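# Insert the loose pipe fully into the push-fit fitting

## Task

Slide the loose pipe into the fitting's open push-fit end until it is completely seated, and leave it there.

## Robot and tools

Robot: two seven-joint arms, left_arm and right_arm, each ending in a two-finger gripper. The scene frame has its origin at table-top height, midway between the nominal bases. +x points out over the table, +z points up, and left_arm sits on the +y side. The arm names do not tell you which side of an image an arm appears on. Calibrated bases: left_arm at (-0.030, +0.293, +0.036) m, right_arm at (-0.022, -0.302, +0.036) m, both turned only slightly about z. Each gripper's fingers point along its own +z axis and open and close along its own y. The reported hand position is the point between the closed pads. Closed fingertips reach about 19 mm past it, and open ones about 6 mm. Printed poses can be off by a few cm, more at long reach.

The row (shared by execute_actions and move): one flat list of 16 numbers covering both arms, each in [-1, 1]. The order is left dx, dy, dz, rx, ry, rz, left gripper position, left gripper speed, then the same eight for the right arm. Include all 16 even if one arm stays still. dx, dy, dz are an offset along the scene axes, and rx, ry, rz are one rotation vector, turning about the hand's own position. Scale: 1.0 is 0.6 m or 180 degrees. The offset is counted from the arm's Hand target as it stands when the action or move begins. It is not counted from the previous row, and it is not an absolute pose. Sending the same offset twice therefore moves the arm twice. Six zeros re-request the current Hand target. That is also how you make an arm close a small gap where it settled short, or send the missing distance as a further offset. Each control step clips the commanded orientation to within 32 degrees of the measured one. Large turns can swing the elbow.

Gripper numbers: position +1 is fully open (85 mm), 0 is about 45 mm, and -1 is closed. The mapping is not linear, so check position_measured_pct, which is roughly 50 - 50*position. Speed -1 is about 20 mm/s, 0 about 85, and +1 about 150. Closing slower or from nearer grips more softly. A fast close from at least 1 cm wide, targeting at least 1 cm inside the object, grips hardest. Always resend each gripper's current position and speed: a 0 counts as a real command. To grip, command a position narrower than the object. To release, command a few mm wider than it.

Tools:
- execute_actions(actions, cameras): actions is a list of actions. Each action is a table of up to 15 rows, one row per 1/30 s step. A short table repeats its last row until 15 steps are filled. An empty list returns the state plus all camera images.
- move(target, speed, blend, blocking, cameras): a straight-line path to one row, or through up to 15 rows. Every row is an offset from the same starting Hand targets. speed is in m/s, from 0.002 to 0.5, default 0.25. blend is a corner radius in m, where 0 means stop at each point. The move is capped at 10 s and does not avoid obstacles. Finger changes on later rows happen only once everything is at rest. The result adds a "move:" line, such as done, off_target, moving, held or fault, plus limits (paced = pose clipped, held = steps withheld). Done means at rest within 3 mm and 2 degrees. Neither done nor off_target tells you whether there is contact.
- wait(seconds 0-10): lets time pass while the last commands hold.
- stop: brakes a running move. The fingers keep moving.
- zoom_image(camera, region [x0,y0,x1,y1]): region is in pixels of the latest image, at most 504x504. Cameras are cam_left_wrist and cam_right_wrist, both 896x504.
- clear_fault(arm): releases a torque-fault stop that a result has already reported.
- finished_scene(scene): ends the scene, with scene 1 or 2. The pipe must stay seated without the robot.

Result lines: end_effector_position (m) and end_effector_quat_wxyz in the scene frame, and Hand target (the next offsets start from this). Tool commands, Joint positions, Joint velocities ("within noise" means still) and Joint torques (positive toward larger joint angles, with offset and noise). Flange force is the external force in the gripper's own axes. It includes held weight, is noisy during accelerations, and disappears after calls that send rows. Gripper lines are position_measured_pct, motor_current_ma and object_status. Status 0 = moving, 1 = blocked opening, 2 = stopped on an object before the target (a firm grip, about 1000 mA), 3 = reached the target or pads met (empty, or a soft grip). A reading of 98 or more means the pads touch each other. Give the fingers up to 1.3 s at rest before trusting the status. Wrist depth is a 7x7 grid of distances in mm, rows separated by " / ". A "-" cell has no value, and transparent things do not show. Step readings list intermediate hand positions.

Joint limits: shoulder ±2.25, elbow ±2.58, wrist pitch ±2.10 rad. The wrist motors give only about 23 N m, so heavy contact makes them yield.

Avoid:
- Pushing a target even a few mm past a firm contact. The arms are stiff and will press hard. Approach slowly, and back the target off past the gripper to end a push.
- Fast moves into things. They hit harder, and torque spikes cause faults that stop the arm until clear_fault.
- Bringing the two arms into contact. The clearance check is not complete, and a gripper closing on the other arm's fingers counts as a press.
- Dropping the pipe, releasing it while it moves, or letting anything leave the table. That fails the scene.
- Gripping hard while the part rests on the table.
- Holding loads or straining toward unreachable poses. Motors heat up: MOTOR HOT appears at 60 °C, and at 75 °C an over-temperature stop lets the arm sink for 30-60 s.

The loose pipe may sometimes be nudged by an outside push. Time passes while you think, so be quick and move smoothly.

Each tool is called after "Request:" in YAML: its name, and indented under it one key for each argument.

## Session

Request:
execute_actions:
  actions: []

Scene clock: 0.00 s.
left_arm: end_effector_position=(+0.1722, +0.2063, +0.3095) position_measured_pct=0.0 object_status=3 motor_current_ma=0 end_effector_quat_wxyz=(-0.080, +0.910, +0.302, +0.272) | right_arm: end_effector_position=(+0.3279, -0.3193, +0.3407) position_measured_pct=0.0 object_status=3 motor_current_ma=0 end_effector_quat_wxyz=(-0.021, +0.518, +0.855, -0.018)
Joint positions: left_arm=[0.681 -0.22 0.347 2.31 -0.557 1.134 0.347] | right_arm=[-0.137 0.15 0.2 1.699 -0.02 1.35 0.485]
Joint velocities: within noise
Joint torques (N m): no reading
Flange force (N): no reading
Wrist depth (mm): cam_left_wrist=[642 642 640 647 650 655 658 / 603 605 607 609 613 616 619 / 572 573 576 577 581 581 583 / 547 545 551 548 555 558 558 / 519 521 512 526 527 530 532 / 494 496 499 499 500 505 505 / 471 473 476 477 478 479 482] | cam_right_wrist=[495 494 489 484 481 480 475 / 497 494 490 486 481 479 475 / 497 493 488 485 482 480 477 / 497 494 490 485 480 478 474 / 494 492 489 485 482 477 476 / 496 492 489 485 478 475 473 / 493 490 488 484 480 478 474]
Hand target: left_arm +0.1722, +0.2063, +0.3095; -0.080, +0.910, +0.302, +0.272 | right_arm +0.3279, -0.3193, +0.3407; -0.021, +0.518, +0.855, -0.018
Tool commands: left_gripper/position=+1.0 left_gripper/speed=+1.0 right_gripper/position=+1.0 right_gripper/speed=+1.0

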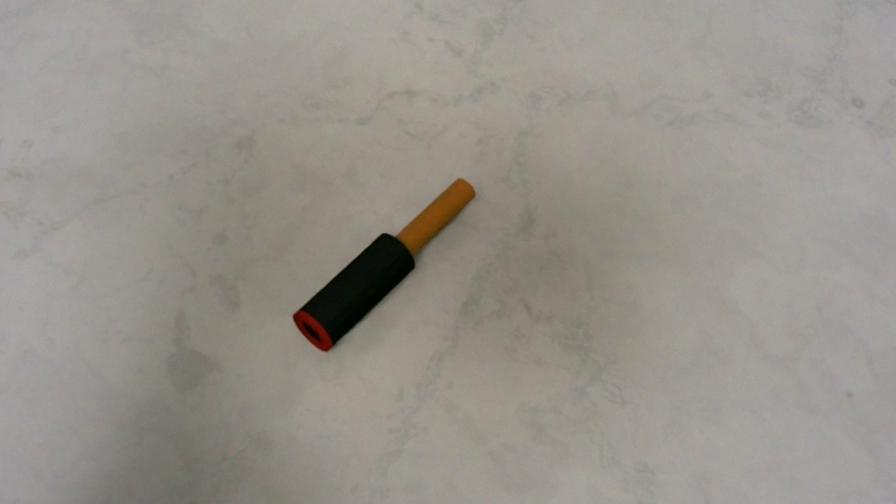

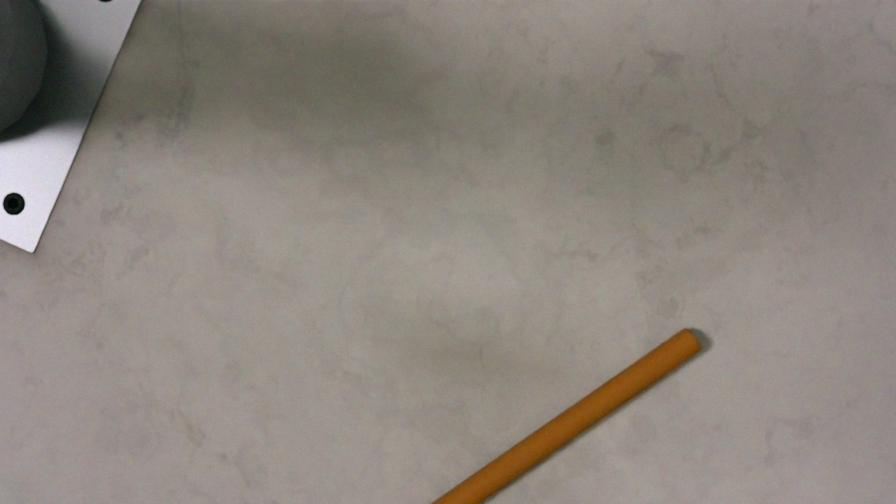

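Request:
zoom_image:
  camera: "cam_left_wrist"
  region: [270, 150, 500, 380]

Request:
zoom_image:
  camera: "cam_right_wrist"
  region: [420, 300, 740, 504]

Scaled by 2.191 from the camera's 896x504 image, which has a finer 1280x720 frame.

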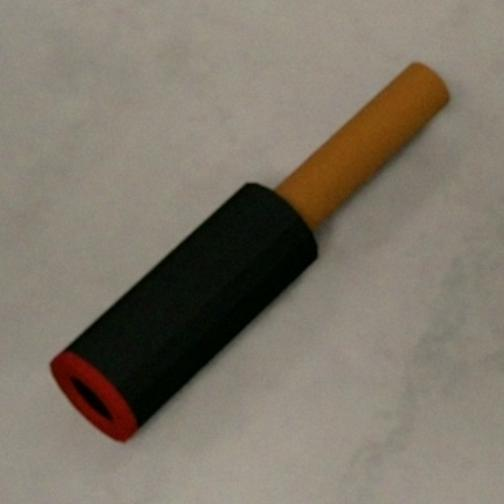

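Scaled by 1.575 from the camera's 896x504 image, which has a finer 1280x720 frame.

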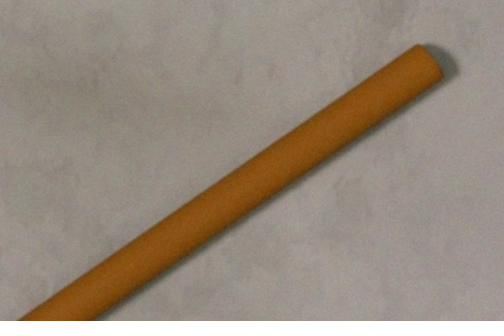

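Request:
move:
  target: [0.3563, 0.2895, 0.0, -0.2295, -0.0677, 0.7681, 1.0, 1.0, 0.031, -0.1253, 0.0, -0.0056, -0.0174, -0.3003, 1.0, 1.0]
  speed: 0.2
  cameras: ["all"]

Scene clock: 17.00 s.
left_arm: end_effector_position=(+0.3860, +0.3800, +0.3095) position_measured_pct=0.0 object_status=3 motor_current_ma=0 end_effector_quat_wxyz=(+0.000, +0.000, +1.000, +0.001) | right_arm: end_effector_position=(+0.3465, -0.3945, +0.3408) position_measured_pct=0.0 object_status=3 motor_current_ma=0 end_effector_quat_wxyz=(+0.000, +0.850, +0.527, -0.001)
Joint positions: left_arm=[-0.058 0.316 -0.27 1.585 0.086 1.251 1.22] | right_arm=[-0.072 0.186 0.383 1.665 -0.07 1.305 -0.202]
Joint torques (N m): left_arm=[1.55 -13.25 0.13 -9.36 -0.37 0.16 -0.3] | right_arm=[-2.45 -9.99 2.28 -10.48 -0.07 -0.03 0.03]
Flange force (N): left_arm=[5.8 1.5 1.0] | right_arm=[-4.7 -6.7 4.1]
Wrist depth (mm): cam_left_wrist=[454 454 455 454 456 455 456 / 454 455 455 455 455 455 455 / 453 454 455 455 456 454 455 / 453 454 453 454 455 455 455 / 453 454 454 454 454 454 454 / 451 452 454 452 453 454 454 / 453 453 452 452 453 454 455] | cam_right_wrist=[484 483 483 482 481 481 479 / 485 484 482 482 480 480 482 / 485 485 483 483 482 481 481 / 485 485 484 482 482 482 481 / 485 485 485 484 484 483 483 / 485 485 485 484 484 482 485 / 486 487 487 485 485 483 481]
Hand target: left_arm +0.3860, +0.3801, +0.3095; +0.000, +0.000, +1.000, +0.001 | right_arm +0.3465, -0.3945, +0.3408; +0.000, +0.850, +0.527, -0.001
Off the commanded pose: left_arm 0.000 m, 0 deg | right_arm 0.000 m, 0 deg.
move: done

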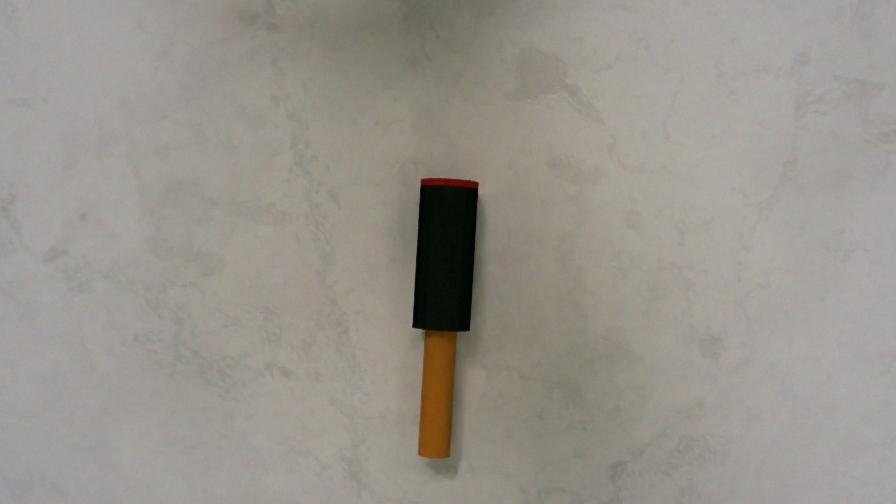

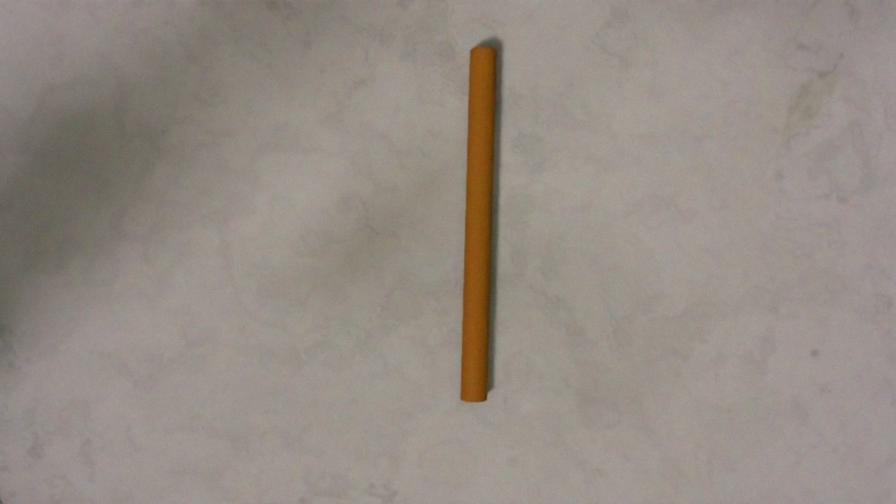

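Request:
move:
  target: [-0.075, -0.003, -0.2658, 0.0, 0.0, -0.0175, 1.0, 1.0, 0.0818, 0.098, -0.318, 0.0, 0.0, -0.0081, 1.0, 1.0]
  speed: 0.15
  cameras: ["all"]

Scene clock: 22.70 s.
left_arm: end_effector_position=(+0.3410, +0.3782, +0.1500) position_measured_pct=0.0 object_status=3 motor_current_ma=0 end_effector_quat_wxyz=(+0.000, +0.028, +1.000, +0.001) | right_arm: end_effector_position=(+0.3956, -0.3357, +0.1500) position_measured_pct=0.0 object_status=3 motor_current_ma=0 end_effector_quat_wxyz=(+0.000, +0.857, +0.516, -0.001)
Joint positions: left_arm=[-0.102 0.445 -0.243 2 0.157 0.712 1.066] | right_arm=[-0.123 0.516 0.291 1.891 -0.204 0.765 -0.271]
Joint torques (N m): left_arm=[1.52 -12.91 0.15 -6.47 -0.37 0.4 -0.25] | right_arm=[-2.44 -13.9 3.14 -7.93 -0.02 -0.1 0.02]
Flange force (N): left_arm=[5.7 1.8 -0.9] | right_arm=[-8.3 -4.6 1.5]
Wrist depth (mm): cam_left_wrist=[298 298 298 298 297 298 297 / 297 298 297 297 297 297 296 / 297 297 297 297 297 296 297 / 296 296 296 296 296 296 296 / 296 296 296 295 296 296 295 / 296 296 295 273 295 295 295 / 295 295 295 273 294 294 294] | cam_right_wrist=[292 293 292 292 291 292 291 / 293 293 292 292 292 291 291 / 294 293 293 292 293 292 292 / 294 294 294 293 293 292 292 / 294 294 294 294 294 293 293 / 295 295 295 294 294 293 292 / 296 295 294 294 293 294 293]
Hand target: left_arm +0.3410, +0.3783, +0.1500; +0.000, +0.028, +1.000, +0.001 | right_arm +0.3956, -0.3357, +0.1499; +0.000, +0.857, +0.516, -0.001
Off the commanded pose: left_arm 0.000 m, 0 deg | right_arm 0.000 m, 0 deg.
move: done

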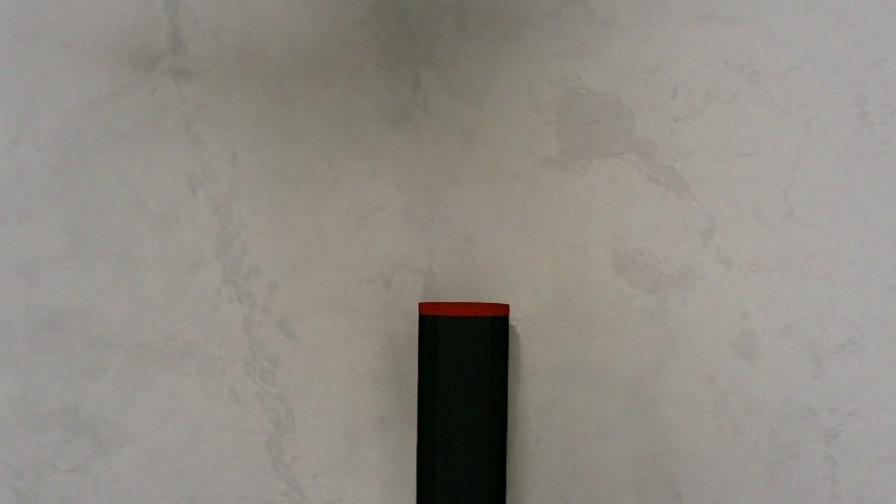

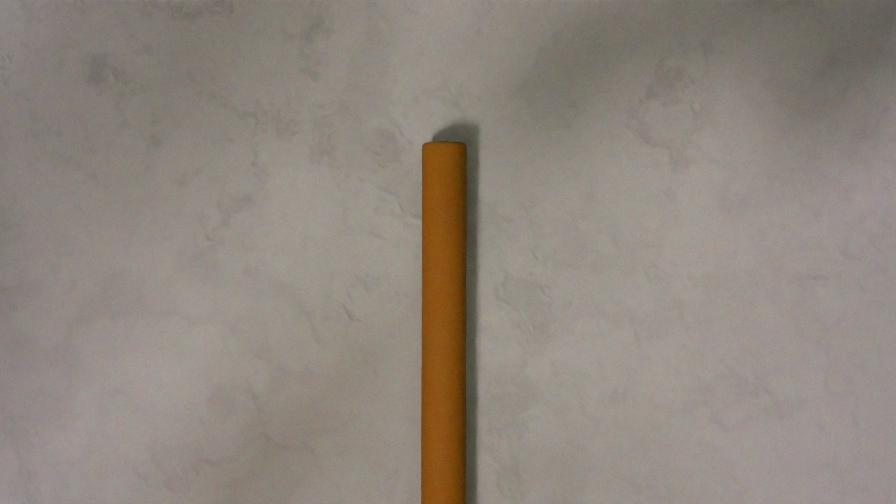

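Request:
move:
  target: [0.0055, 0.007, -0.15, 0.0, 0.0, -0.0043, 0.2, 0.0, -0.0018, 0.001, -0.15, 0.0, 0.0, 0.0, -0.1, 0.0]
  speed: 0.1
  cameras: ["all"]

Scene clock: 26.77 s.
left_arm: end_effector_position=(+0.3443, +0.3824, +0.0600) position_measured_pct=39.8 object_status=3 motor_current_ma=0 end_effector_quat_wxyz=(+0.000, +0.035, +0.999, +0.001) | right_arm: end_effector_position=(+0.3945, -0.3351, +0.0600) position_measured_pct=55.0 object_status=3 motor_current_ma=0 end_effector_quat_wxyz=(+0.000, +0.857, +0.516, -0.001)
Joint positions: left_arm=[-0.168 0.648 -0.171 2.062 0.237 0.448 0.974] | right_arm=[-0.067 0.696 0.215 1.961 -0.279 0.513 -0.207]
Joint torques (N m): left_arm=[1.56 -14.44 0.26 -4.52 -0.34 0.23 -0.31] | right_arm=[-2.54 -15.11 3.08 -6.15 -0.04 0 0.08]
Flange force (N): left_arm=[5.6 1.8 -2.7] | right_arm=[-10.0 -5.7 0.6]
Wrist depth (mm): cam_left_wrist=[208 208 207 207 207 207 207 / 207 207 207 207 207 207 207 / 207 207 207 206 207 206 206 / 207 207 206 206 206 206 206 / 206 206 206 184 206 206 206 / 206 206 206 182 206 206 205 / 206 205 205 181 205 205 205] | cam_right_wrist=[203 203 203 203 202 202 202 / 204 204 203 203 203 203 202 / 204 204 204 203 203 203 203 / 204 204 204 204 204 203 203 / 205 204 204 204 204 203 203 / 205 205 204 204 204 204 204 / 205 205 204 204 204 204 203]
Hand target: left_arm +0.3443, +0.3824, +0.0600; +0.000, +0.035, +0.999, +0.001 | right_arm +0.3945, -0.3351, +0.0599; +0.000, +0.857, +0.516, -0.001
Off the commanded pose: left_arm 0.000 m, 0 deg | right_arm 0.000 m, 0 deg.
move: done

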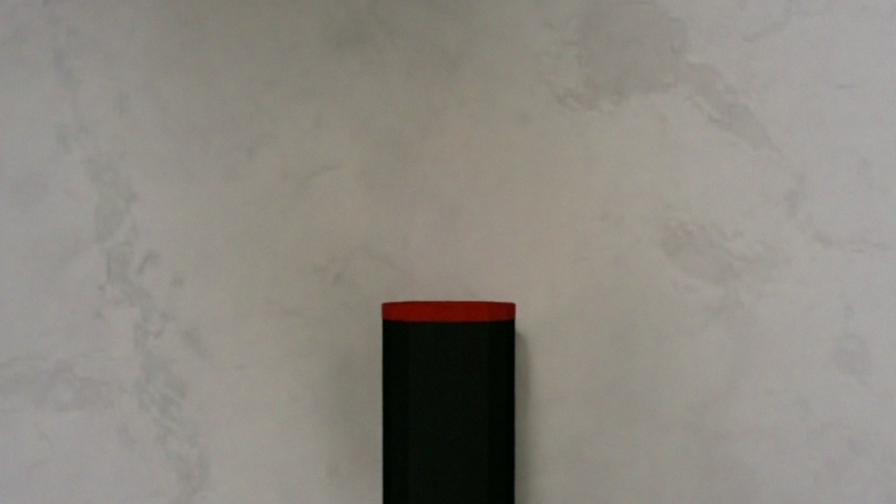

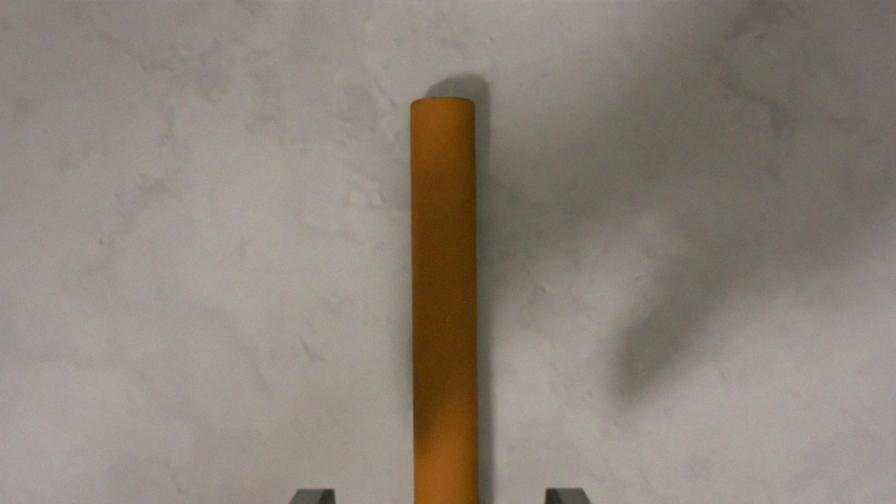

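Request:
zoom_image:
  camera: "cam_right_wrist"
  region: [270, 404, 630, 504]

Request:
zoom_image:
  camera: "cam_left_wrist"
  region: [350, 270, 550, 370]

Scaled by 1.400 from the camera's 896x504 image, which has a finer 1280x720 frame.

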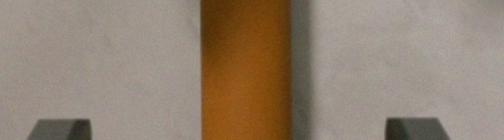

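Scaled by 2.520 from the camera's 896x504 image, which has a finer 1280x720 frame.

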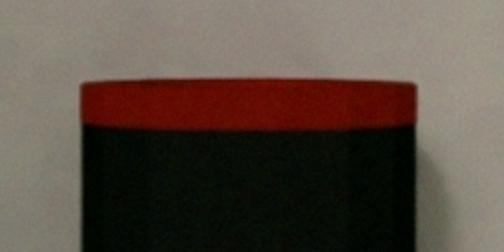

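Request:
move:
  target: [0.0, 0.0, -0.0608, 0.0, 0.0, 0.0, 0.2, 0.0, 0.0013, -0.0007, -0.0558, 0.0, 0.0, 0.0035, -0.1, 0.0]
  speed: 0.05
  cameras: ["all"]

Scene clock: 29.63 s.
left_arm: end_effector_position=(+0.3443, +0.3824, +0.0235) position_measured_pct=39.8 object_status=3 motor_current_ma=0 end_effector_quat_wxyz=(+0.000, +0.035, +0.999, +0.001) | right_arm: end_effector_position=(+0.3953, -0.3355, +0.0265) position_measured_pct=55.0 object_status=3 motor_current_ma=0 end_effector_quat_wxyz=(+0.000, +0.854, +0.520, -0.001)
Joint positions: left_arm=[-0.196 0.738 -0.133 2.073 0.264 0.344 0.95] | right_arm=[-0.04 0.771 0.177 1.967 -0.297 0.429 -0.18]
Joint torques (N m): left_arm=[1.55 -15.15 0.32 -3.69 -0.34 0.25 -0.31] | right_arm=[-2.35 -15.85 2.93 -5.43 -0.04 -0.06 0.02]
Flange force (N): left_arm=[5.5 1.8 -2.7] | right_arm=[-9.6 -5.8 0.1]
Wrist depth (mm): cam_left_wrist=[171 171 171 171 171 170 170 / 171 171 171 170 170 170 170 / 171 170 170 170 170 170 170 / 170 170 170 170 170 170 170 / 170 170 170 170 169 169 169 / 170 170 169 - 169 169 169 / 169 169 169 - 169 169 169] | cam_right_wrist=[170 170 170 170 169 169 169 / 170 170 170 - 170 169 169 / 171 170 170 - 170 170 169 / 171 171 170 - 170 170 169 / 171 171 170 170 170 170 170 / 171 171 171 170 170 170 170 / 171 171 171 171 171 170 170]
Hand target: left_arm +0.3443, +0.3824, +0.0235; +0.000, +0.035, +0.999, +0.001 | right_arm +0.3953, -0.3355, +0.0265; +0.000, +0.854, +0.520, -0.001
Off the commanded pose: left_arm 0.000 m, 0 deg | right_arm 0.000 m, 0 deg.
move: done

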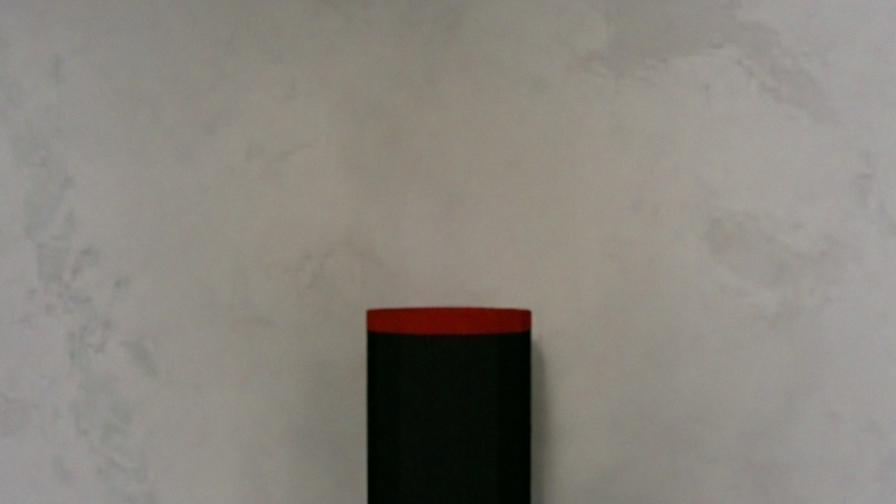

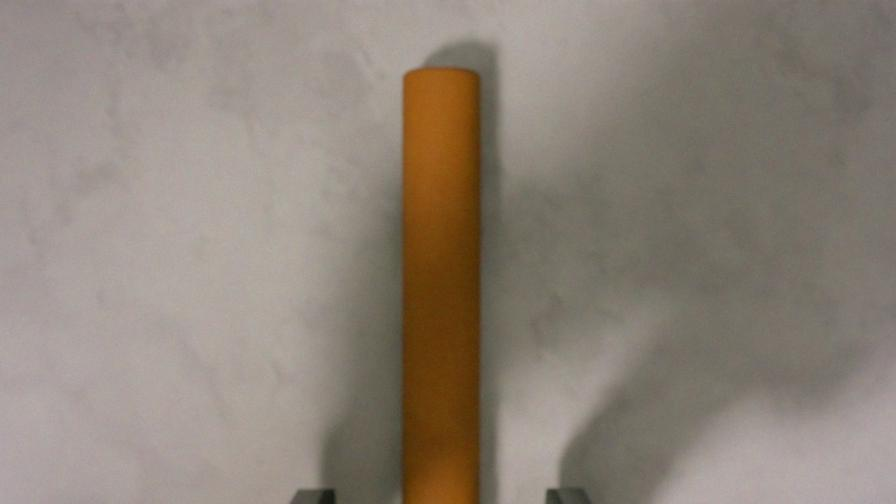

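Request:
move:
  target: [0.0, 0.0, 0.0, 0.0, 0.0, 0.0, -0.28, -1.0, 0.0, 0.0, -0.0025, 0.0, 0.0, 0.0, -0.58, -1.0]
  speed: 0.02
  cameras: ["all"]

Scene clock: 33.10 s.
left_arm: end_effector_position=(+0.3443, +0.3825, +0.0235) position_measured_pct=64.1 object_status=0 motor_current_ma=0 end_effector_quat_wxyz=(+0.000, +0.035, +0.999, +0.001) | right_arm: end_effector_position=(+0.3953, -0.3355, +0.0250) position_measured_pct=78.8 object_status=0 motor_current_ma=0 end_effector_quat_wxyz=(+0.000, +0.854, +0.520, -0.001)
Joint positions: left_arm=[-0.197 0.738 -0.133 2.073 0.264 0.344 0.95] | right_arm=[-0.039 0.775 0.176 1.967 -0.298 0.425 -0.179]
Joint torques (N m): left_arm=[1.58 -15.07 0.35 -3.66 -0.36 0.22 -0.35] | right_arm=[-2.41 -15.72 2.95 -5.43 -0.04 -0.05 0.02]
Flange force (N): left_arm=[5.4 1.8 -3.0] | right_arm=[-9.9 -6.1 -0.2]
Wrist depth (mm): cam_left_wrist=[171 171 171 171 170 170 170 / 170 170 170 170 170 170 170 / 170 170 170 170 170 170 170 / 170 170 170 170 170 170 169 / 170 170 170 170 169 169 169 / 169 169 169 - 169 169 169 / 169 169 169 - 169 169 169] | cam_right_wrist=[169 168 168 168 168 168 167 / 169 169 168 - 168 168 168 / 169 169 168 - 168 168 168 / 169 169 169 - 168 168 168 / 169 169 169 - 169 168 168 / 170 169 169 - 169 168 168 / 170 169 169 - 169 169 168]
Hand target: left_arm +0.3443, +0.3825, +0.0235; +0.000, +0.035, +0.999, +0.001 | right_arm +0.3953, -0.3355, +0.0250; +0.000, +0.854, +0.520, -0.001
Off the commanded pose: left_arm 0.000 m, 0 deg | right_arm 0.000 m, 0 deg.
move: done

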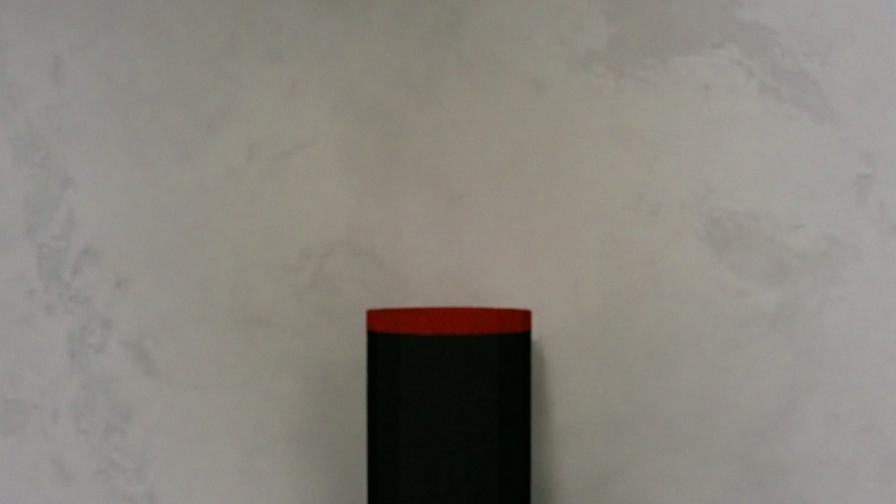

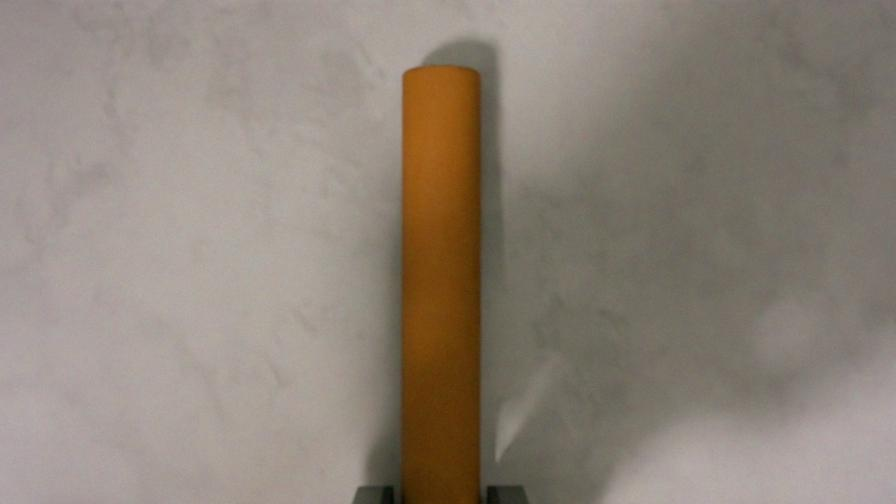

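Request:
move:
  target: [0.0, 0.0, 0.0, 0.0, 0.0, 0.0, -0.35, -1.0, 0.0, 0.0, 0.0, 0.0, 0.0, 0.0, -0.66, -1.0]
  speed: 0.02

Request:
wait:
  seconds: 0.5

Scene clock: 33.93 s.
left_arm: end_effector_position=(+0.3443, +0.3825, +0.0235) position_measured_pct=67.5 object_status=3 motor_current_ma=0 end_effector_quat_wxyz=(+0.000, +0.035, +0.999, +0.001) | right_arm: end_effector_position=(+0.3953, -0.3355, +0.0250) position_measured_pct=82.7 object_status=0 motor_current_ma=190 end_effector_quat_wxyz=(+0.000, +0.854, +0.520, -0.001)
Joint positions: left_arm=[-0.197 0.738 -0.133 2.073 0.264 0.344 0.95] | right_arm=[-0.039 0.775 0.176 1.967 -0.298 0.425 -0.179]
Joint torques (N m): left_arm=[1.57 -15.12 0.36 -3.66 -0.36 0.23 -0.3] | right_arm=[-2.4 -14.29 2.7 -5.27 -0.07 -0.36 0.04]
Flange force (N): left_arm=[5.5 1.9 -2.9] | right_arm=[-9.9 -6.2 -4.6]
Wrist depth (mm): cam_left_wrist=[171 171 171 171 171 170 170 / 171 170 170 170 170 170 170 / 170 170 170 170 170 170 170 / 170 170 170 170 170 169 169 / 170 170 170 170 169 169 169 / 169 170 169 - 169 169 169 / 169 169 169 - 169 169 169] | cam_right_wrist=[169 168 168 168 168 167 168 / 169 169 169 - 168 168 168 / 169 169 169 - 168 168 168 / 169 169 169 - 168 168 168 / 169 169 169 - 169 169 168 / 170 169 169 - 169 169 168 / 170 170 169 - 169 169 168]
Hand target: left_arm +0.3443, +0.3825, +0.0235; +0.000, +0.035, +0.999, +0.001 | right_arm +0.3953, -0.3355, +0.0250; +0.000, +0.854, +0.520, -0.001
Off the commanded pose: left_arm 0.000 m, 0 deg | right_arm 0.000 m, 0 deg.
move: done

Scene clock: 34.43 s.
left_arm: end_effector_position=(+0.3443, +0.3825, +0.0235) position_measured_pct=67.5 object_status=3 motor_current_ma=0 end_effector_quat_wxyz=(+0.000, +0.035, +0.999, +0.001) | right_arm: end_effector_position=(+0.3953, -0.3355, +0.0250) position_measured_pct=82.7 object_status=3 motor_current_ma=250 end_effector_quat_wxyz=(+0.000, +0.854, +0.520, -0.001)
Joint positions: left_arm=[-0.197 0.738 -0.133 2.073 0.264 0.344 0.95] | right_arm=[-0.039 0.775 0.176 1.967 -0.298 0.425 -0.179]
Joint torques (N m): left_arm=[1.57 -15.1 0.4 -3.67 -0.36 0.2 -0.34] | right_arm=[-2.45 -13.82 2.71 -5.5 -0.07 -0.48 0.04]
Flange force (N): left_arm=[5.4 1.8 -3.1] | right_arm=[-10.4 -7.1 -5.9]
Wrist depth (mm): cam_left_wrist=[171 171 171 171 170 170 170 / 171 170 171 170 170 170 170 / 170 170 170 170 170 170 170 / 170 170 170 170 170 170 170 / 170 170 170 170 169 169 169 / 169 169 169 - 169 169 169 / 169 169 169 - 169 169 169] | cam_right_wrist=[169 168 168 168 168 168 168 / 169 169 168 - 168 168 168 / 169 169 168 - 168 168 168 / 169 169 169 - 169 168 168 / 170 169 169 - 169 168 168 / 169 169 169 - 169 168 168 / 170 170 169 - 169 169 169]
Hand target: left_arm +0.3443, +0.3825, +0.0235; +0.000, +0.035, +0.999, +0.001 | right_arm +0.3953, -0.3355, +0.0250; +0.000, +0.854, +0.520, -0.001
Tool commands: left_gripper/position=-0.35 left_gripper/speed=-1.0 right_gripper/position=-0.66 right_gripper/speed=-1.0
Off the commanded pose: left_arm 0.000 m, 0 deg | right_arm 0.000 m, 0 deg.
wait: 0.50 s; at rest by 0.17 s

Request:
wait:
  seconds: 0.1
  cameras: ["cam_right_wrist"]

Request:
zoom_image:
  camera: "cam_right_wrist"
  region: [320, 384, 560, 504]

Scene clock: 35.07 s.
left_arm: end_effector_position=(+0.3443, +0.3825, +0.0235) position_measured_pct=67.5 object_status=3 motor_current_ma=0 end_effector_quat_wxyz=(+0.000, +0.035, +0.999, +0.001) | right_arm: end_effector_position=(+0.3953, -0.3355, +0.0250) position_measured_pct=82.7 object_status=3 motor_current_ma=250 end_effector_quat_wxyz=(+0.000, +0.854, +0.520, -0.001)
Joint positions: left_arm=[-0.197 0.738 -0.133 2.073 0.264 0.344 0.95] | right_arm=[-0.039 0.775 0.176 1.967 -0.298 0.425 -0.179]
Joint torques (N m): left_arm=[1.51 -15.07 0.34 -3.64 -0.34 0.2 -0.32] | right_arm=[-2.4 -13.99 2.63 -5.46 -0.12 -0.49 0.02]
Flange force (N): left_arm=[5.3 1.7 -3.1] | right_arm=[-10.1 -6.8 -5.6]
Wrist depth (mm): cam_left_wrist=[171 171 171 171 171 170 170 / 171 171 170 170 170 170 170 / 170 170 170 170 170 170 170 / 170 170 170 170 170 170 169 / 170 170 170 170 169 169 169 / 169 169 169 - 169 169 169 / 169 169 169 - 169 169 169] | cam_right_wrist=[169 169 168 168 168 168 167 / 169 169 168 - 168 168 167 / 169 169 168 - 168 168 168 / 169 169 169 - 168 168 168 / 169 169 169 - 168 168 168 / 170 169 169 - 169 169 168 / 170 170 169 - 169 169 169]
Hand target: left_arm +0.3443, +0.3825, +0.0235; +0.000, +0.035, +0.999, +0.001 | right_arm +0.3953, -0.3355, +0.0250; +0.000, +0.854, +0.520, -0.001
Tool commands: left_gripper/position=-0.35 left_gripper/speed=-1.0 right_gripper/position=-0.66 right_gripper/speed=-1.0
Off the commanded pose: left_arm 0.000 m, 0 deg | right_arm 0.000 m, 0 deg.
wait: 0.10 s; at rest from the start
Images, in order (width x height): cam_right_wrist 896x504.

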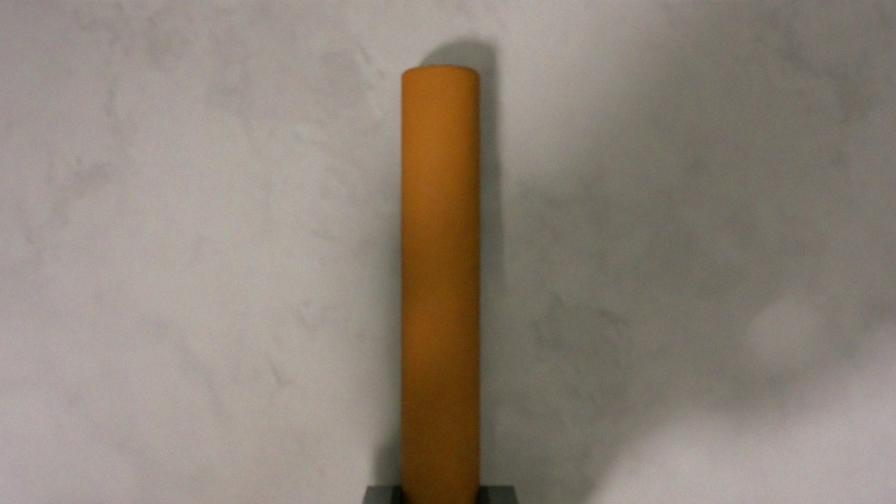

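Scaled by 2.100 from the camera's 896x504 image, which has a finer 1280x720 frame.

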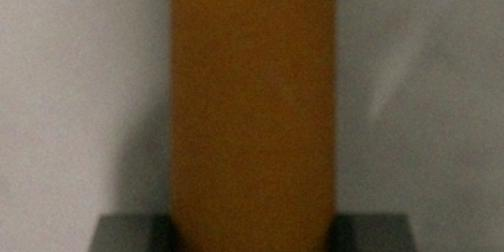

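Request:
move:
  target: [0.0, 0.0, 0.0, 0.0, 0.0, 0.0, -0.38, -1.0, 0.0, 0.0, 0.0, 0.0, 0.0, 0.0, -0.66, -1.0]
  speed: 0.02

Request:
wait:
  seconds: 0.5

Scene clock: 35.93 s.
left_arm: end_effector_position=(+0.3443, +0.3825, +0.0235) position_measured_pct=68.8 object_status=3 motor_current_ma=0 end_effector_quat_wxyz=(+0.000, +0.035, +0.999, +0.001) | right_arm: end_effector_position=(+0.3953, -0.3355, +0.0250) position_measured_pct=82.7 object_status=3 motor_current_ma=250 end_effector_quat_wxyz=(+0.000, +0.854, +0.520, -0.001)
Joint positions: left_arm=[-0.197 0.738 -0.133 2.073 0.264 0.344 0.95] | right_arm=[-0.039 0.775 0.176 1.967 -0.298 0.425 -0.179]
Joint torques (N m): left_arm=[1.53 -15.07 0.34 -3.69 -0.36 0.21 -0.32] | right_arm=[-2.44 -13.9 2.75 -5.61 -0.13 -0.51 0.07]
Flange force (N): left_arm=[5.5 1.7 -3.1] | right_arm=[-10.4 -7.3 -5.8]
Wrist depth (mm): cam_left_wrist=[171 171 171 171 170 170 170 / 171 171 171 170 170 170 170 / 170 170 170 170 170 170 170 / 170 170 170 170 170 169 169 / 170 170 170 170 169 169 169 / 170 169 169 - 169 169 169 / 169 169 169 - 169 169 168] | cam_right_wrist=[169 168 168 168 168 168 167 / 169 169 168 - 168 168 168 / 169 169 169 - 168 168 168 / 169 169 169 - 168 168 168 / 169 169 169 - 169 168 168 / 170 169 169 - 169 169 169 / 170 170 169 - 169 169 168]
Hand target: left_arm +0.3443, +0.3825, +0.0235; +0.000, +0.035, +0.999, +0.001 | right_arm +0.3953, -0.3355, +0.0250; +0.000, +0.854, +0.520, -0.001
Off the commanded pose: left_arm 0.000 m, 0 deg | right_arm 0.000 m, 0 deg.
move: done

Scene clock: 36.43 s.
left_arm: end_effector_position=(+0.3443, +0.3825, +0.0235) position_measured_pct=68.8 object_status=3 motor_current_ma=0 end_effector_quat_wxyz=(+0.000, +0.035, +0.999, +0.001) | right_arm: end_effector_position=(+0.3953, -0.3355, +0.0250) position_measured_pct=82.7 object_status=3 motor_current_ma=250 end_effector_quat_wxyz=(+0.000, +0.854, +0.520, -0.001)
Joint positions: left_arm=[-0.197 0.738 -0.133 2.073 0.264 0.344 0.95] | right_arm=[-0.039 0.775 0.176 1.967 -0.298 0.425 -0.179]
Joint torques (N m): left_arm=[1.54 -15.09 0.39 -3.71 -0.4 0.23 -0.33] | right_arm=[-2.46 -13.91 2.72 -5.52 -0.08 -0.42 0.06]
Flange force (N): left_arm=[5.5 1.7 -3.0] | right_arm=[-10.4 -7.2 -5.5]
Wrist depth (mm): cam_left_wrist=[171 171 171 171 171 170 170 / 171 170 171 170 170 170 170 / 170 170 170 170 170 170 170 / 170 170 170 170 170 169 169 / 170 170 170 170 169 169 169 / 169 169 169 - 169 169 169 / 169 169 169 - 169 169 169] | cam_right_wrist=[169 168 168 168 168 168 168 / 169 169 169 - 168 168 168 / 169 169 169 - 168 168 168 / 169 169 169 - 168 168 168 / 169 169 169 - 168 168 168 / 170 169 169 - 169 169 168 / 169 170 169 - 169 169 169]
Hand target: left_arm +0.3443, +0.3825, +0.0235; +0.000, +0.035, +0.999, +0.001 | right_arm +0.3953, -0.3355, +0.0250; +0.000, +0.854, +0.520, -0.001
Tool commands: left_gripper/position=-0.38 left_gripper/speed=-1.0 right_gripper/position=-0.66 right_gripper/speed=-1.0
Off the commanded pose: left_arm 0.000 m, 0 deg | right_arm 0.000 m, 0 deg.
wait: 0.50 s; at rest by 0.17 s

Request:
move:
  target: [0.0, 0.0, 0.0, 0.0, 0.0, 0.0, -0.4, -1.0, 0.0, 0.0, 0.0, 0.0, 0.0, 0.0, -0.66, -1.0]
  speed: 0.02

Request:
wait:
  seconds: 0.5

Scene clock: 37.13 s.
left_arm: end_effector_position=(+0.3443, +0.3825, +0.0235) position_measured_pct=69.3 object_status=0 motor_current_ma=210 end_effector_quat_wxyz=(+0.000, +0.035, +0.999, +0.001) | right_arm: end_effector_position=(+0.3953, -0.3355, +0.0250) position_measured_pct=82.7 object_status=3 motor_current_ma=250 end_effector_quat_wxyz=(+0.000, +0.854, +0.520, -0.001)
Joint positions: left_arm=[-0.197 0.738 -0.133 2.073 0.264 0.344 0.95] | right_arm=[-0.039 0.775 0.176 1.967 -0.298 0.425 -0.179]
Joint torques (N m): left_arm=[1.39 -12.26 0.36 -3.65 -0.33 -0.22 -0.3] | right_arm=[-2.39 -13.9 2.67 -5.44 -0.12 -0.45 0.03]
Flange force (N): left_arm=[6.6 1.0 -11.5] | right_arm=[-10.2 -6.9 -5.7]
Wrist depth (mm): cam_left_wrist=[171 171 171 171 170 170 170 / 171 171 170 170 170 170 170 / 170 170 170 170 170 170 170 / 170 170 170 170 170 170 169 / 170 170 170 170 169 169 169 / 169 169 169 - 169 169 169 / 169 169 169 - 169 169 169] | cam_right_wrist=[169 169 168 168 168 168 167 / 169 169 168 - 168 168 168 / 169 169 169 - 168 168 168 / 169 169 169 - 168 168 168 / 169 169 169 - 169 168 168 / 169 169 169 - 169 168 168 / 170 169 169 - 169 169 169]
Hand target: left_arm +0.3443, +0.3825, +0.0235; +0.000, +0.035, +0.999, +0.001 | right_arm +0.3953, -0.3355, +0.0250; +0.000, +0.854, +0.520, -0.001
Off the commanded pose: left_arm 0.000 m, 0 deg | right_arm 0.000 m, 0 deg.
move: done

Scene clock: 37.63 s.
left_arm: end_effector_position=(+0.3443, +0.3825, +0.0235) position_measured_pct=69.7 object_status=3 motor_current_ma=200 end_effector_quat_wxyz=(+0.000, +0.035, +0.999, +0.001) | right_arm: end_effector_position=(+0.3953, -0.3355, +0.0250) position_measured_pct=82.7 object_status=3 motor_current_ma=250 end_effector_quat_wxyz=(+0.000, +0.854, +0.520, -0.001)
Joint positions: left_arm=[-0.197 0.738 -0.133 2.073 0.264 0.344 0.95] | right_arm=[-0.039 0.775 0.176 1.967 -0.298 0.425 -0.179]
Joint torques (N m): left_arm=[1.45 -12.2 0.43 -3.67 -0.32 -0.29 -0.3] | right_arm=[-2.4 -13.87 2.77 -5.45 -0.09 -0.53 0.04]
Flange force (N): left_arm=[6.6 1.2 -11.9] | right_arm=[-10.2 -6.9 -5.8]
Wrist depth (mm): cam_left_wrist=[171 171 171 171 171 171 170 / 171 171 170 170 170 170 170 / 170 170 170 170 170 170 170 / 170 170 170 170 170 170 170 / 170 170 170 170 169 169 169 / 170 169 169 - 169 169 169 / 169 169 169 - 169 169 169] | cam_right_wrist=[168 168 168 168 168 168 167 / 169 169 169 - 168 168 168 / 169 169 169 - 168 168 168 / 169 169 169 - 168 168 168 / 169 169 169 - 168 169 168 / 170 169 169 - 169 169 168 / 170 170 169 - 169 169 168]
Hand target: left_arm +0.3443, +0.3825, +0.0235; +0.000, +0.035, +0.999, +0.001 | right_arm +0.3953, -0.3355, +0.0250; +0.000, +0.854, +0.520, -0.001
Tool commands: left_gripper/position=-0.4 left_gripper/speed=-1.0 right_gripper/position=-0.66 right_gripper/speed=-1.0
Off the commanded pose: left_arm 0.000 m, 0 deg | right_arm 0.000 m, 0 deg.
wait: 0.50 s; at rest by 0.17 s

Request:
move:
  target: [0.0, 0.0, 0.0333, 0.0, 0.0, 0.0, -0.4, -1.0, 0.0, 0.0, 0.0333, 0.0, 0.0, 0.0, -0.66, -1.0]
  speed: 0.03
  cameras: ["all"]

Scene clock: 39.70 s.
left_arm: end_effector_position=(+0.3442, +0.3824, +0.0435) position_measured_pct=69.7 object_status=3 motor_current_ma=200 end_effector_quat_wxyz=(+0.000, +0.035, +0.999, +0.001) | right_arm: end_effector_position=(+0.3953, -0.3355, +0.0449) position_measured_pct=82.7 object_status=3 motor_current_ma=250 end_effector_quat_wxyz=(+0.000, +0.854, +0.520, -0.001)
Joint positions: left_arm=[-0.181 0.689 -0.155 2.069 0.251 0.4 0.962] | right_arm=[-0.053 0.73 0.197 1.964 -0.286 0.476 -0.19]
Joint torques (N m): left_arm=[1.54 -15.09 0.23 -4.24 -0.34 0.16 -0.34] | right_arm=[-2.46 -15.7 3.1 -5.83 0.01 -0.02 0.01]
Flange force (N): left_arm=[5.4 1.8 -2.1] | right_arm=[-9.8 -5.6 1.1]
Wrist depth (mm): cam_left_wrist=[189 189 189 189 189 189 189 / 189 189 189 189 189 189 189 / 189 189 189 189 189 189 189 / 189 189 189 189 189 188 189 / 189 189 188 189 188 189 189 / 188 188 188 - 188 188 188 / 188 188 188 - 188 188 188] | cam_right_wrist=[188 188 188 188 189 189 189 / 188 188 189 - 189 189 189 / 188 189 189 - 189 189 189 / 189 188 189 - 189 189 189 / 188 189 189 - 189 189 189 / 189 189 189 - 189 189 189 / 189 188 189 - 189 189 189]
Hand target: left_arm +0.3443, +0.3824, +0.0435; +0.000, +0.035, +0.999, +0.001 | right_arm +0.3953, -0.3355, +0.0449; +0.000, +0.854, +0.520, -0.001
Off the commanded pose: left_arm 0.000 m, 0 deg | right_arm 0.000 m, 0 deg.
move: done

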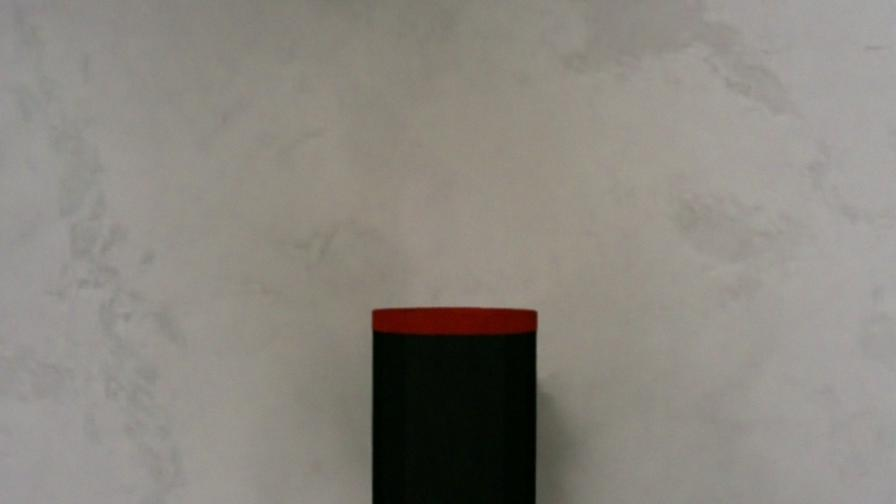

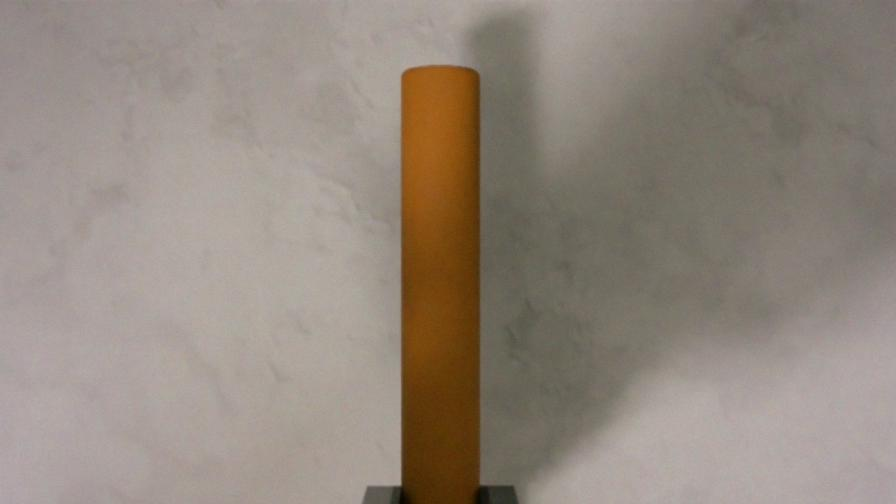

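Request:
move:
  target: [0.0, 0.0, 0.0, 0.0, 0.0, 0.0, -0.48, -1.0, 0.0, 0.0, 0.0, 0.0, 0.0, 0.0, -0.76, -1.0]
  speed: 0.03

Request:
wait:
  seconds: 1.0

Scene clock: 40.57 s.
left_arm: end_effector_position=(+0.3443, +0.3824, +0.0435) position_measured_pct=70.6 object_status=0 motor_current_ma=1000 end_effector_quat_wxyz=(+0.000, +0.035, +0.999, +0.001) | right_arm: end_effector_position=(+0.3953, -0.3355, +0.0450) position_measured_pct=84.8 object_status=0 motor_current_ma=1000 end_effector_quat_wxyz=(+0.000, +0.854, +0.520, -0.001)
Joint positions: left_arm=[-0.181 0.688 -0.155 2.069 0.251 0.4 0.962] | right_arm=[-0.053 0.729 0.197 1.964 -0.286 0.476 -0.19]
Joint torques (N m): left_arm=[1.49 -15.08 0.24 -4.26 -0.36 0.16 -0.31] | right_arm=[-2.37 -15.66 3.08 -6 -0.09 -0.04 0.03]
Flange force (N): left_arm=[5.4 1.7 -2.1] | right_arm=[-9.8 -6.2 0.8]
Wrist depth (mm): cam_left_wrist=[189 189 189 189 189 189 189 / 189 189 189 189 189 189 189 / 189 189 189 189 189 189 189 / 189 189 189 189 189 189 189 / 189 189 189 189 189 189 189 / 189 188 189 - 189 188 188 / 189 188 188 - 188 188 188] | cam_right_wrist=[188 188 188 188 189 189 189 / 188 188 189 - 189 189 189 / 188 188 188 - 189 189 189 / 188 189 189 - 189 189 189 / 189 189 189 - 189 189 189 / 189 189 189 - 189 189 189 / 189 189 189 - 189 189 190]
Hand target: left_arm +0.3443, +0.3824, +0.0435; +0.000, +0.035, +0.999, +0.001 | right_arm +0.3953, -0.3355, +0.0450; +0.000, +0.854, +0.520, -0.001
Off the commanded pose: left_arm 0.000 m, 0 deg | right_arm 0.000 m, 0 deg.
move: done

Scene clock: 41.57 s.
left_arm: end_effector_position=(+0.3443, +0.3824, +0.0435) position_measured_pct=70.6 object_status=2 motor_current_ma=1000 end_effector_quat_wxyz=(+0.000, +0.035, +0.999, +0.001) | right_arm: end_effector_position=(+0.3953, -0.3355, +0.0450) position_measured_pct=84.8 object_status=2 motor_current_ma=1000 end_effector_quat_wxyz=(+0.000, +0.854, +0.520, -0.001)
Joint positions: left_arm=[-0.181 0.688 -0.155 2.069 0.251 0.4 0.962] | right_arm=[-0.053 0.729 0.197 1.964 -0.286 0.476 -0.19]
Joint torques (N m): left_arm=[1.54 -15.08 0.26 -4.28 -0.35 0.19 -0.34] | right_arm=[-2.37 -15.67 2.97 -5.96 -0.06 -0.08 0.06]
Flange force (N): left_arm=[5.5 1.7 -2.1] | right_arm=[-9.6 -5.9 0.6]
Wrist depth (mm): cam_left_wrist=[189 189 189 189 189 189 189 / 189 189 189 189 189 189 189 / 189 189 189 189 189 189 189 / 189 189 189 189 189 189 189 / 189 189 189 189 189 189 189 / 189 189 188 - 188 188 188 / 189 188 188 - 188 189 188] | cam_right_wrist=[188 188 188 188 189 189 189 / 188 188 188 - 189 189 189 / 188 189 188 - 189 189 189 / 189 189 189 - 189 189 189 / 189 189 189 - 189 189 189 / 189 189 189 - 189 189 189 / 189 189 189 - 189 189 189]
Hand target: left_arm +0.3443, +0.3824, +0.0435; +0.000, +0.035, +0.999, +0.001 | right_arm +0.3953, -0.3355, +0.0450; +0.000, +0.854, +0.520, -0.001
Tool commands: left_gripper/position=-0.48 left_gripper/speed=-1.0 right_gripper/position=-0.76 right_gripper/speed=-1.0
Off the commanded pose: left_arm 0.000 m, 0 deg | right_arm 0.000 m, 0 deg.
wait: 1.00 s; at rest by 0.17 s

Request:
move:
  target: [0.2262, -0.3707, 0.3558, -0.1945, 0.0068, 0.0216, -0.48, -1.0, -0.1088, 0.2758, 0.3615, 0.1745, 0.1062, -0.3368, -0.76, -1.0]
  speed: 0.12
  cameras: ["all"]

Scene clock: 49.13 s.
left_arm: end_effector_position=(+0.4800, +0.1600, +0.2569) position_measured_pct=70.6 object_status=2 motor_current_ma=1000 end_effector_quat_wxyz=(+0.000, +0.000, +0.954, -0.300) | right_arm: end_effector_position=(+0.3300, -0.1700, +0.2618) position_measured_pct=84.8 object_status=2 motor_current_ma=1000 end_effector_quat_wxyz=(-0.301, +0.954, +0.001, -0.001)
Joint positions: left_arm=[-0.199 0.604 0.113 1.49 0.588 1.194 1.199] | right_arm=[-0.074 0.29 0.249 2.013 -0.79 1.082 -0.997]
Joint torques (N m): left_arm=[1.57 -17.88 2.73 -8.54 1.24 0.86 -0.3] | right_arm=[-2.42 -11.08 1.82 -8.65 -1.41 0.89 0]
Flange force (N): left_arm=[6.4 1.3 -1.0] | right_arm=[-8.4 3.8 0.9]
Wrist depth (mm): cam_left_wrist=[650 565 502 458 416 385 354 / 636 566 502 458 415 385 355 / 651 553 501 458 415 384 353 / 649 564 502 458 414 384 353 / 647 564 500 457 414 383 348 / 644 564 - - - 384 353 / 645 564 - - - 383 352] | cam_right_wrist=[661 577 512 459 410 380 351 / 662 577 522 459 410 380 351 / 661 577 530 459 405 381 352 / 662 578 532 458 405 381 352 / 663 575 532 460 405 382 352 / 666 578 535 460 406 383 352 / 663 570 535 461 405 383 352]
Hand target: left_arm +0.4800, +0.1600, +0.2569; +0.000, +0.000, +0.954, -0.300 | right_arm +0.3300, -0.1700, +0.2618; -0.301, +0.954, +0.001, -0.001
Off the commanded pose: left_arm 0.000 m, 0 deg | right_arm 0.000 m, 0 deg.
move: done

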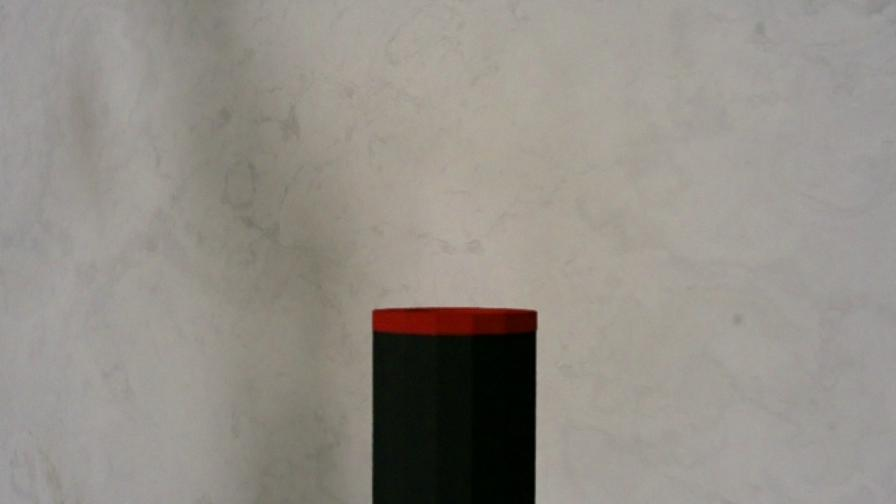

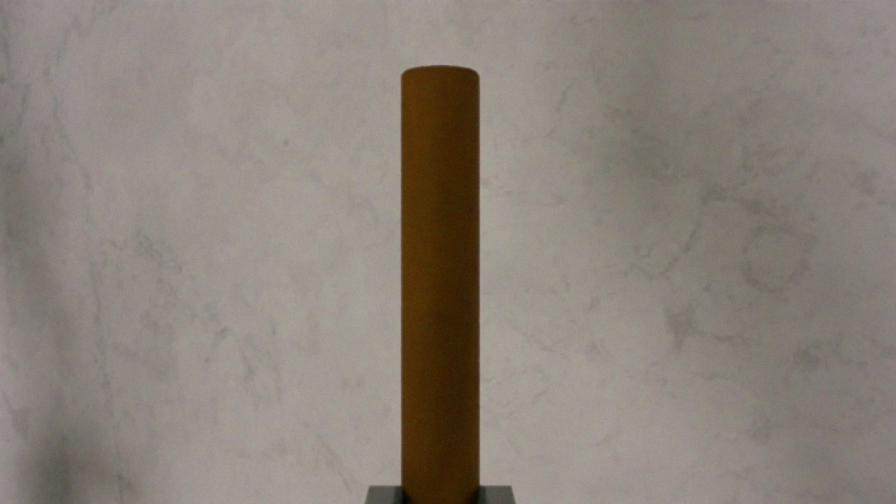

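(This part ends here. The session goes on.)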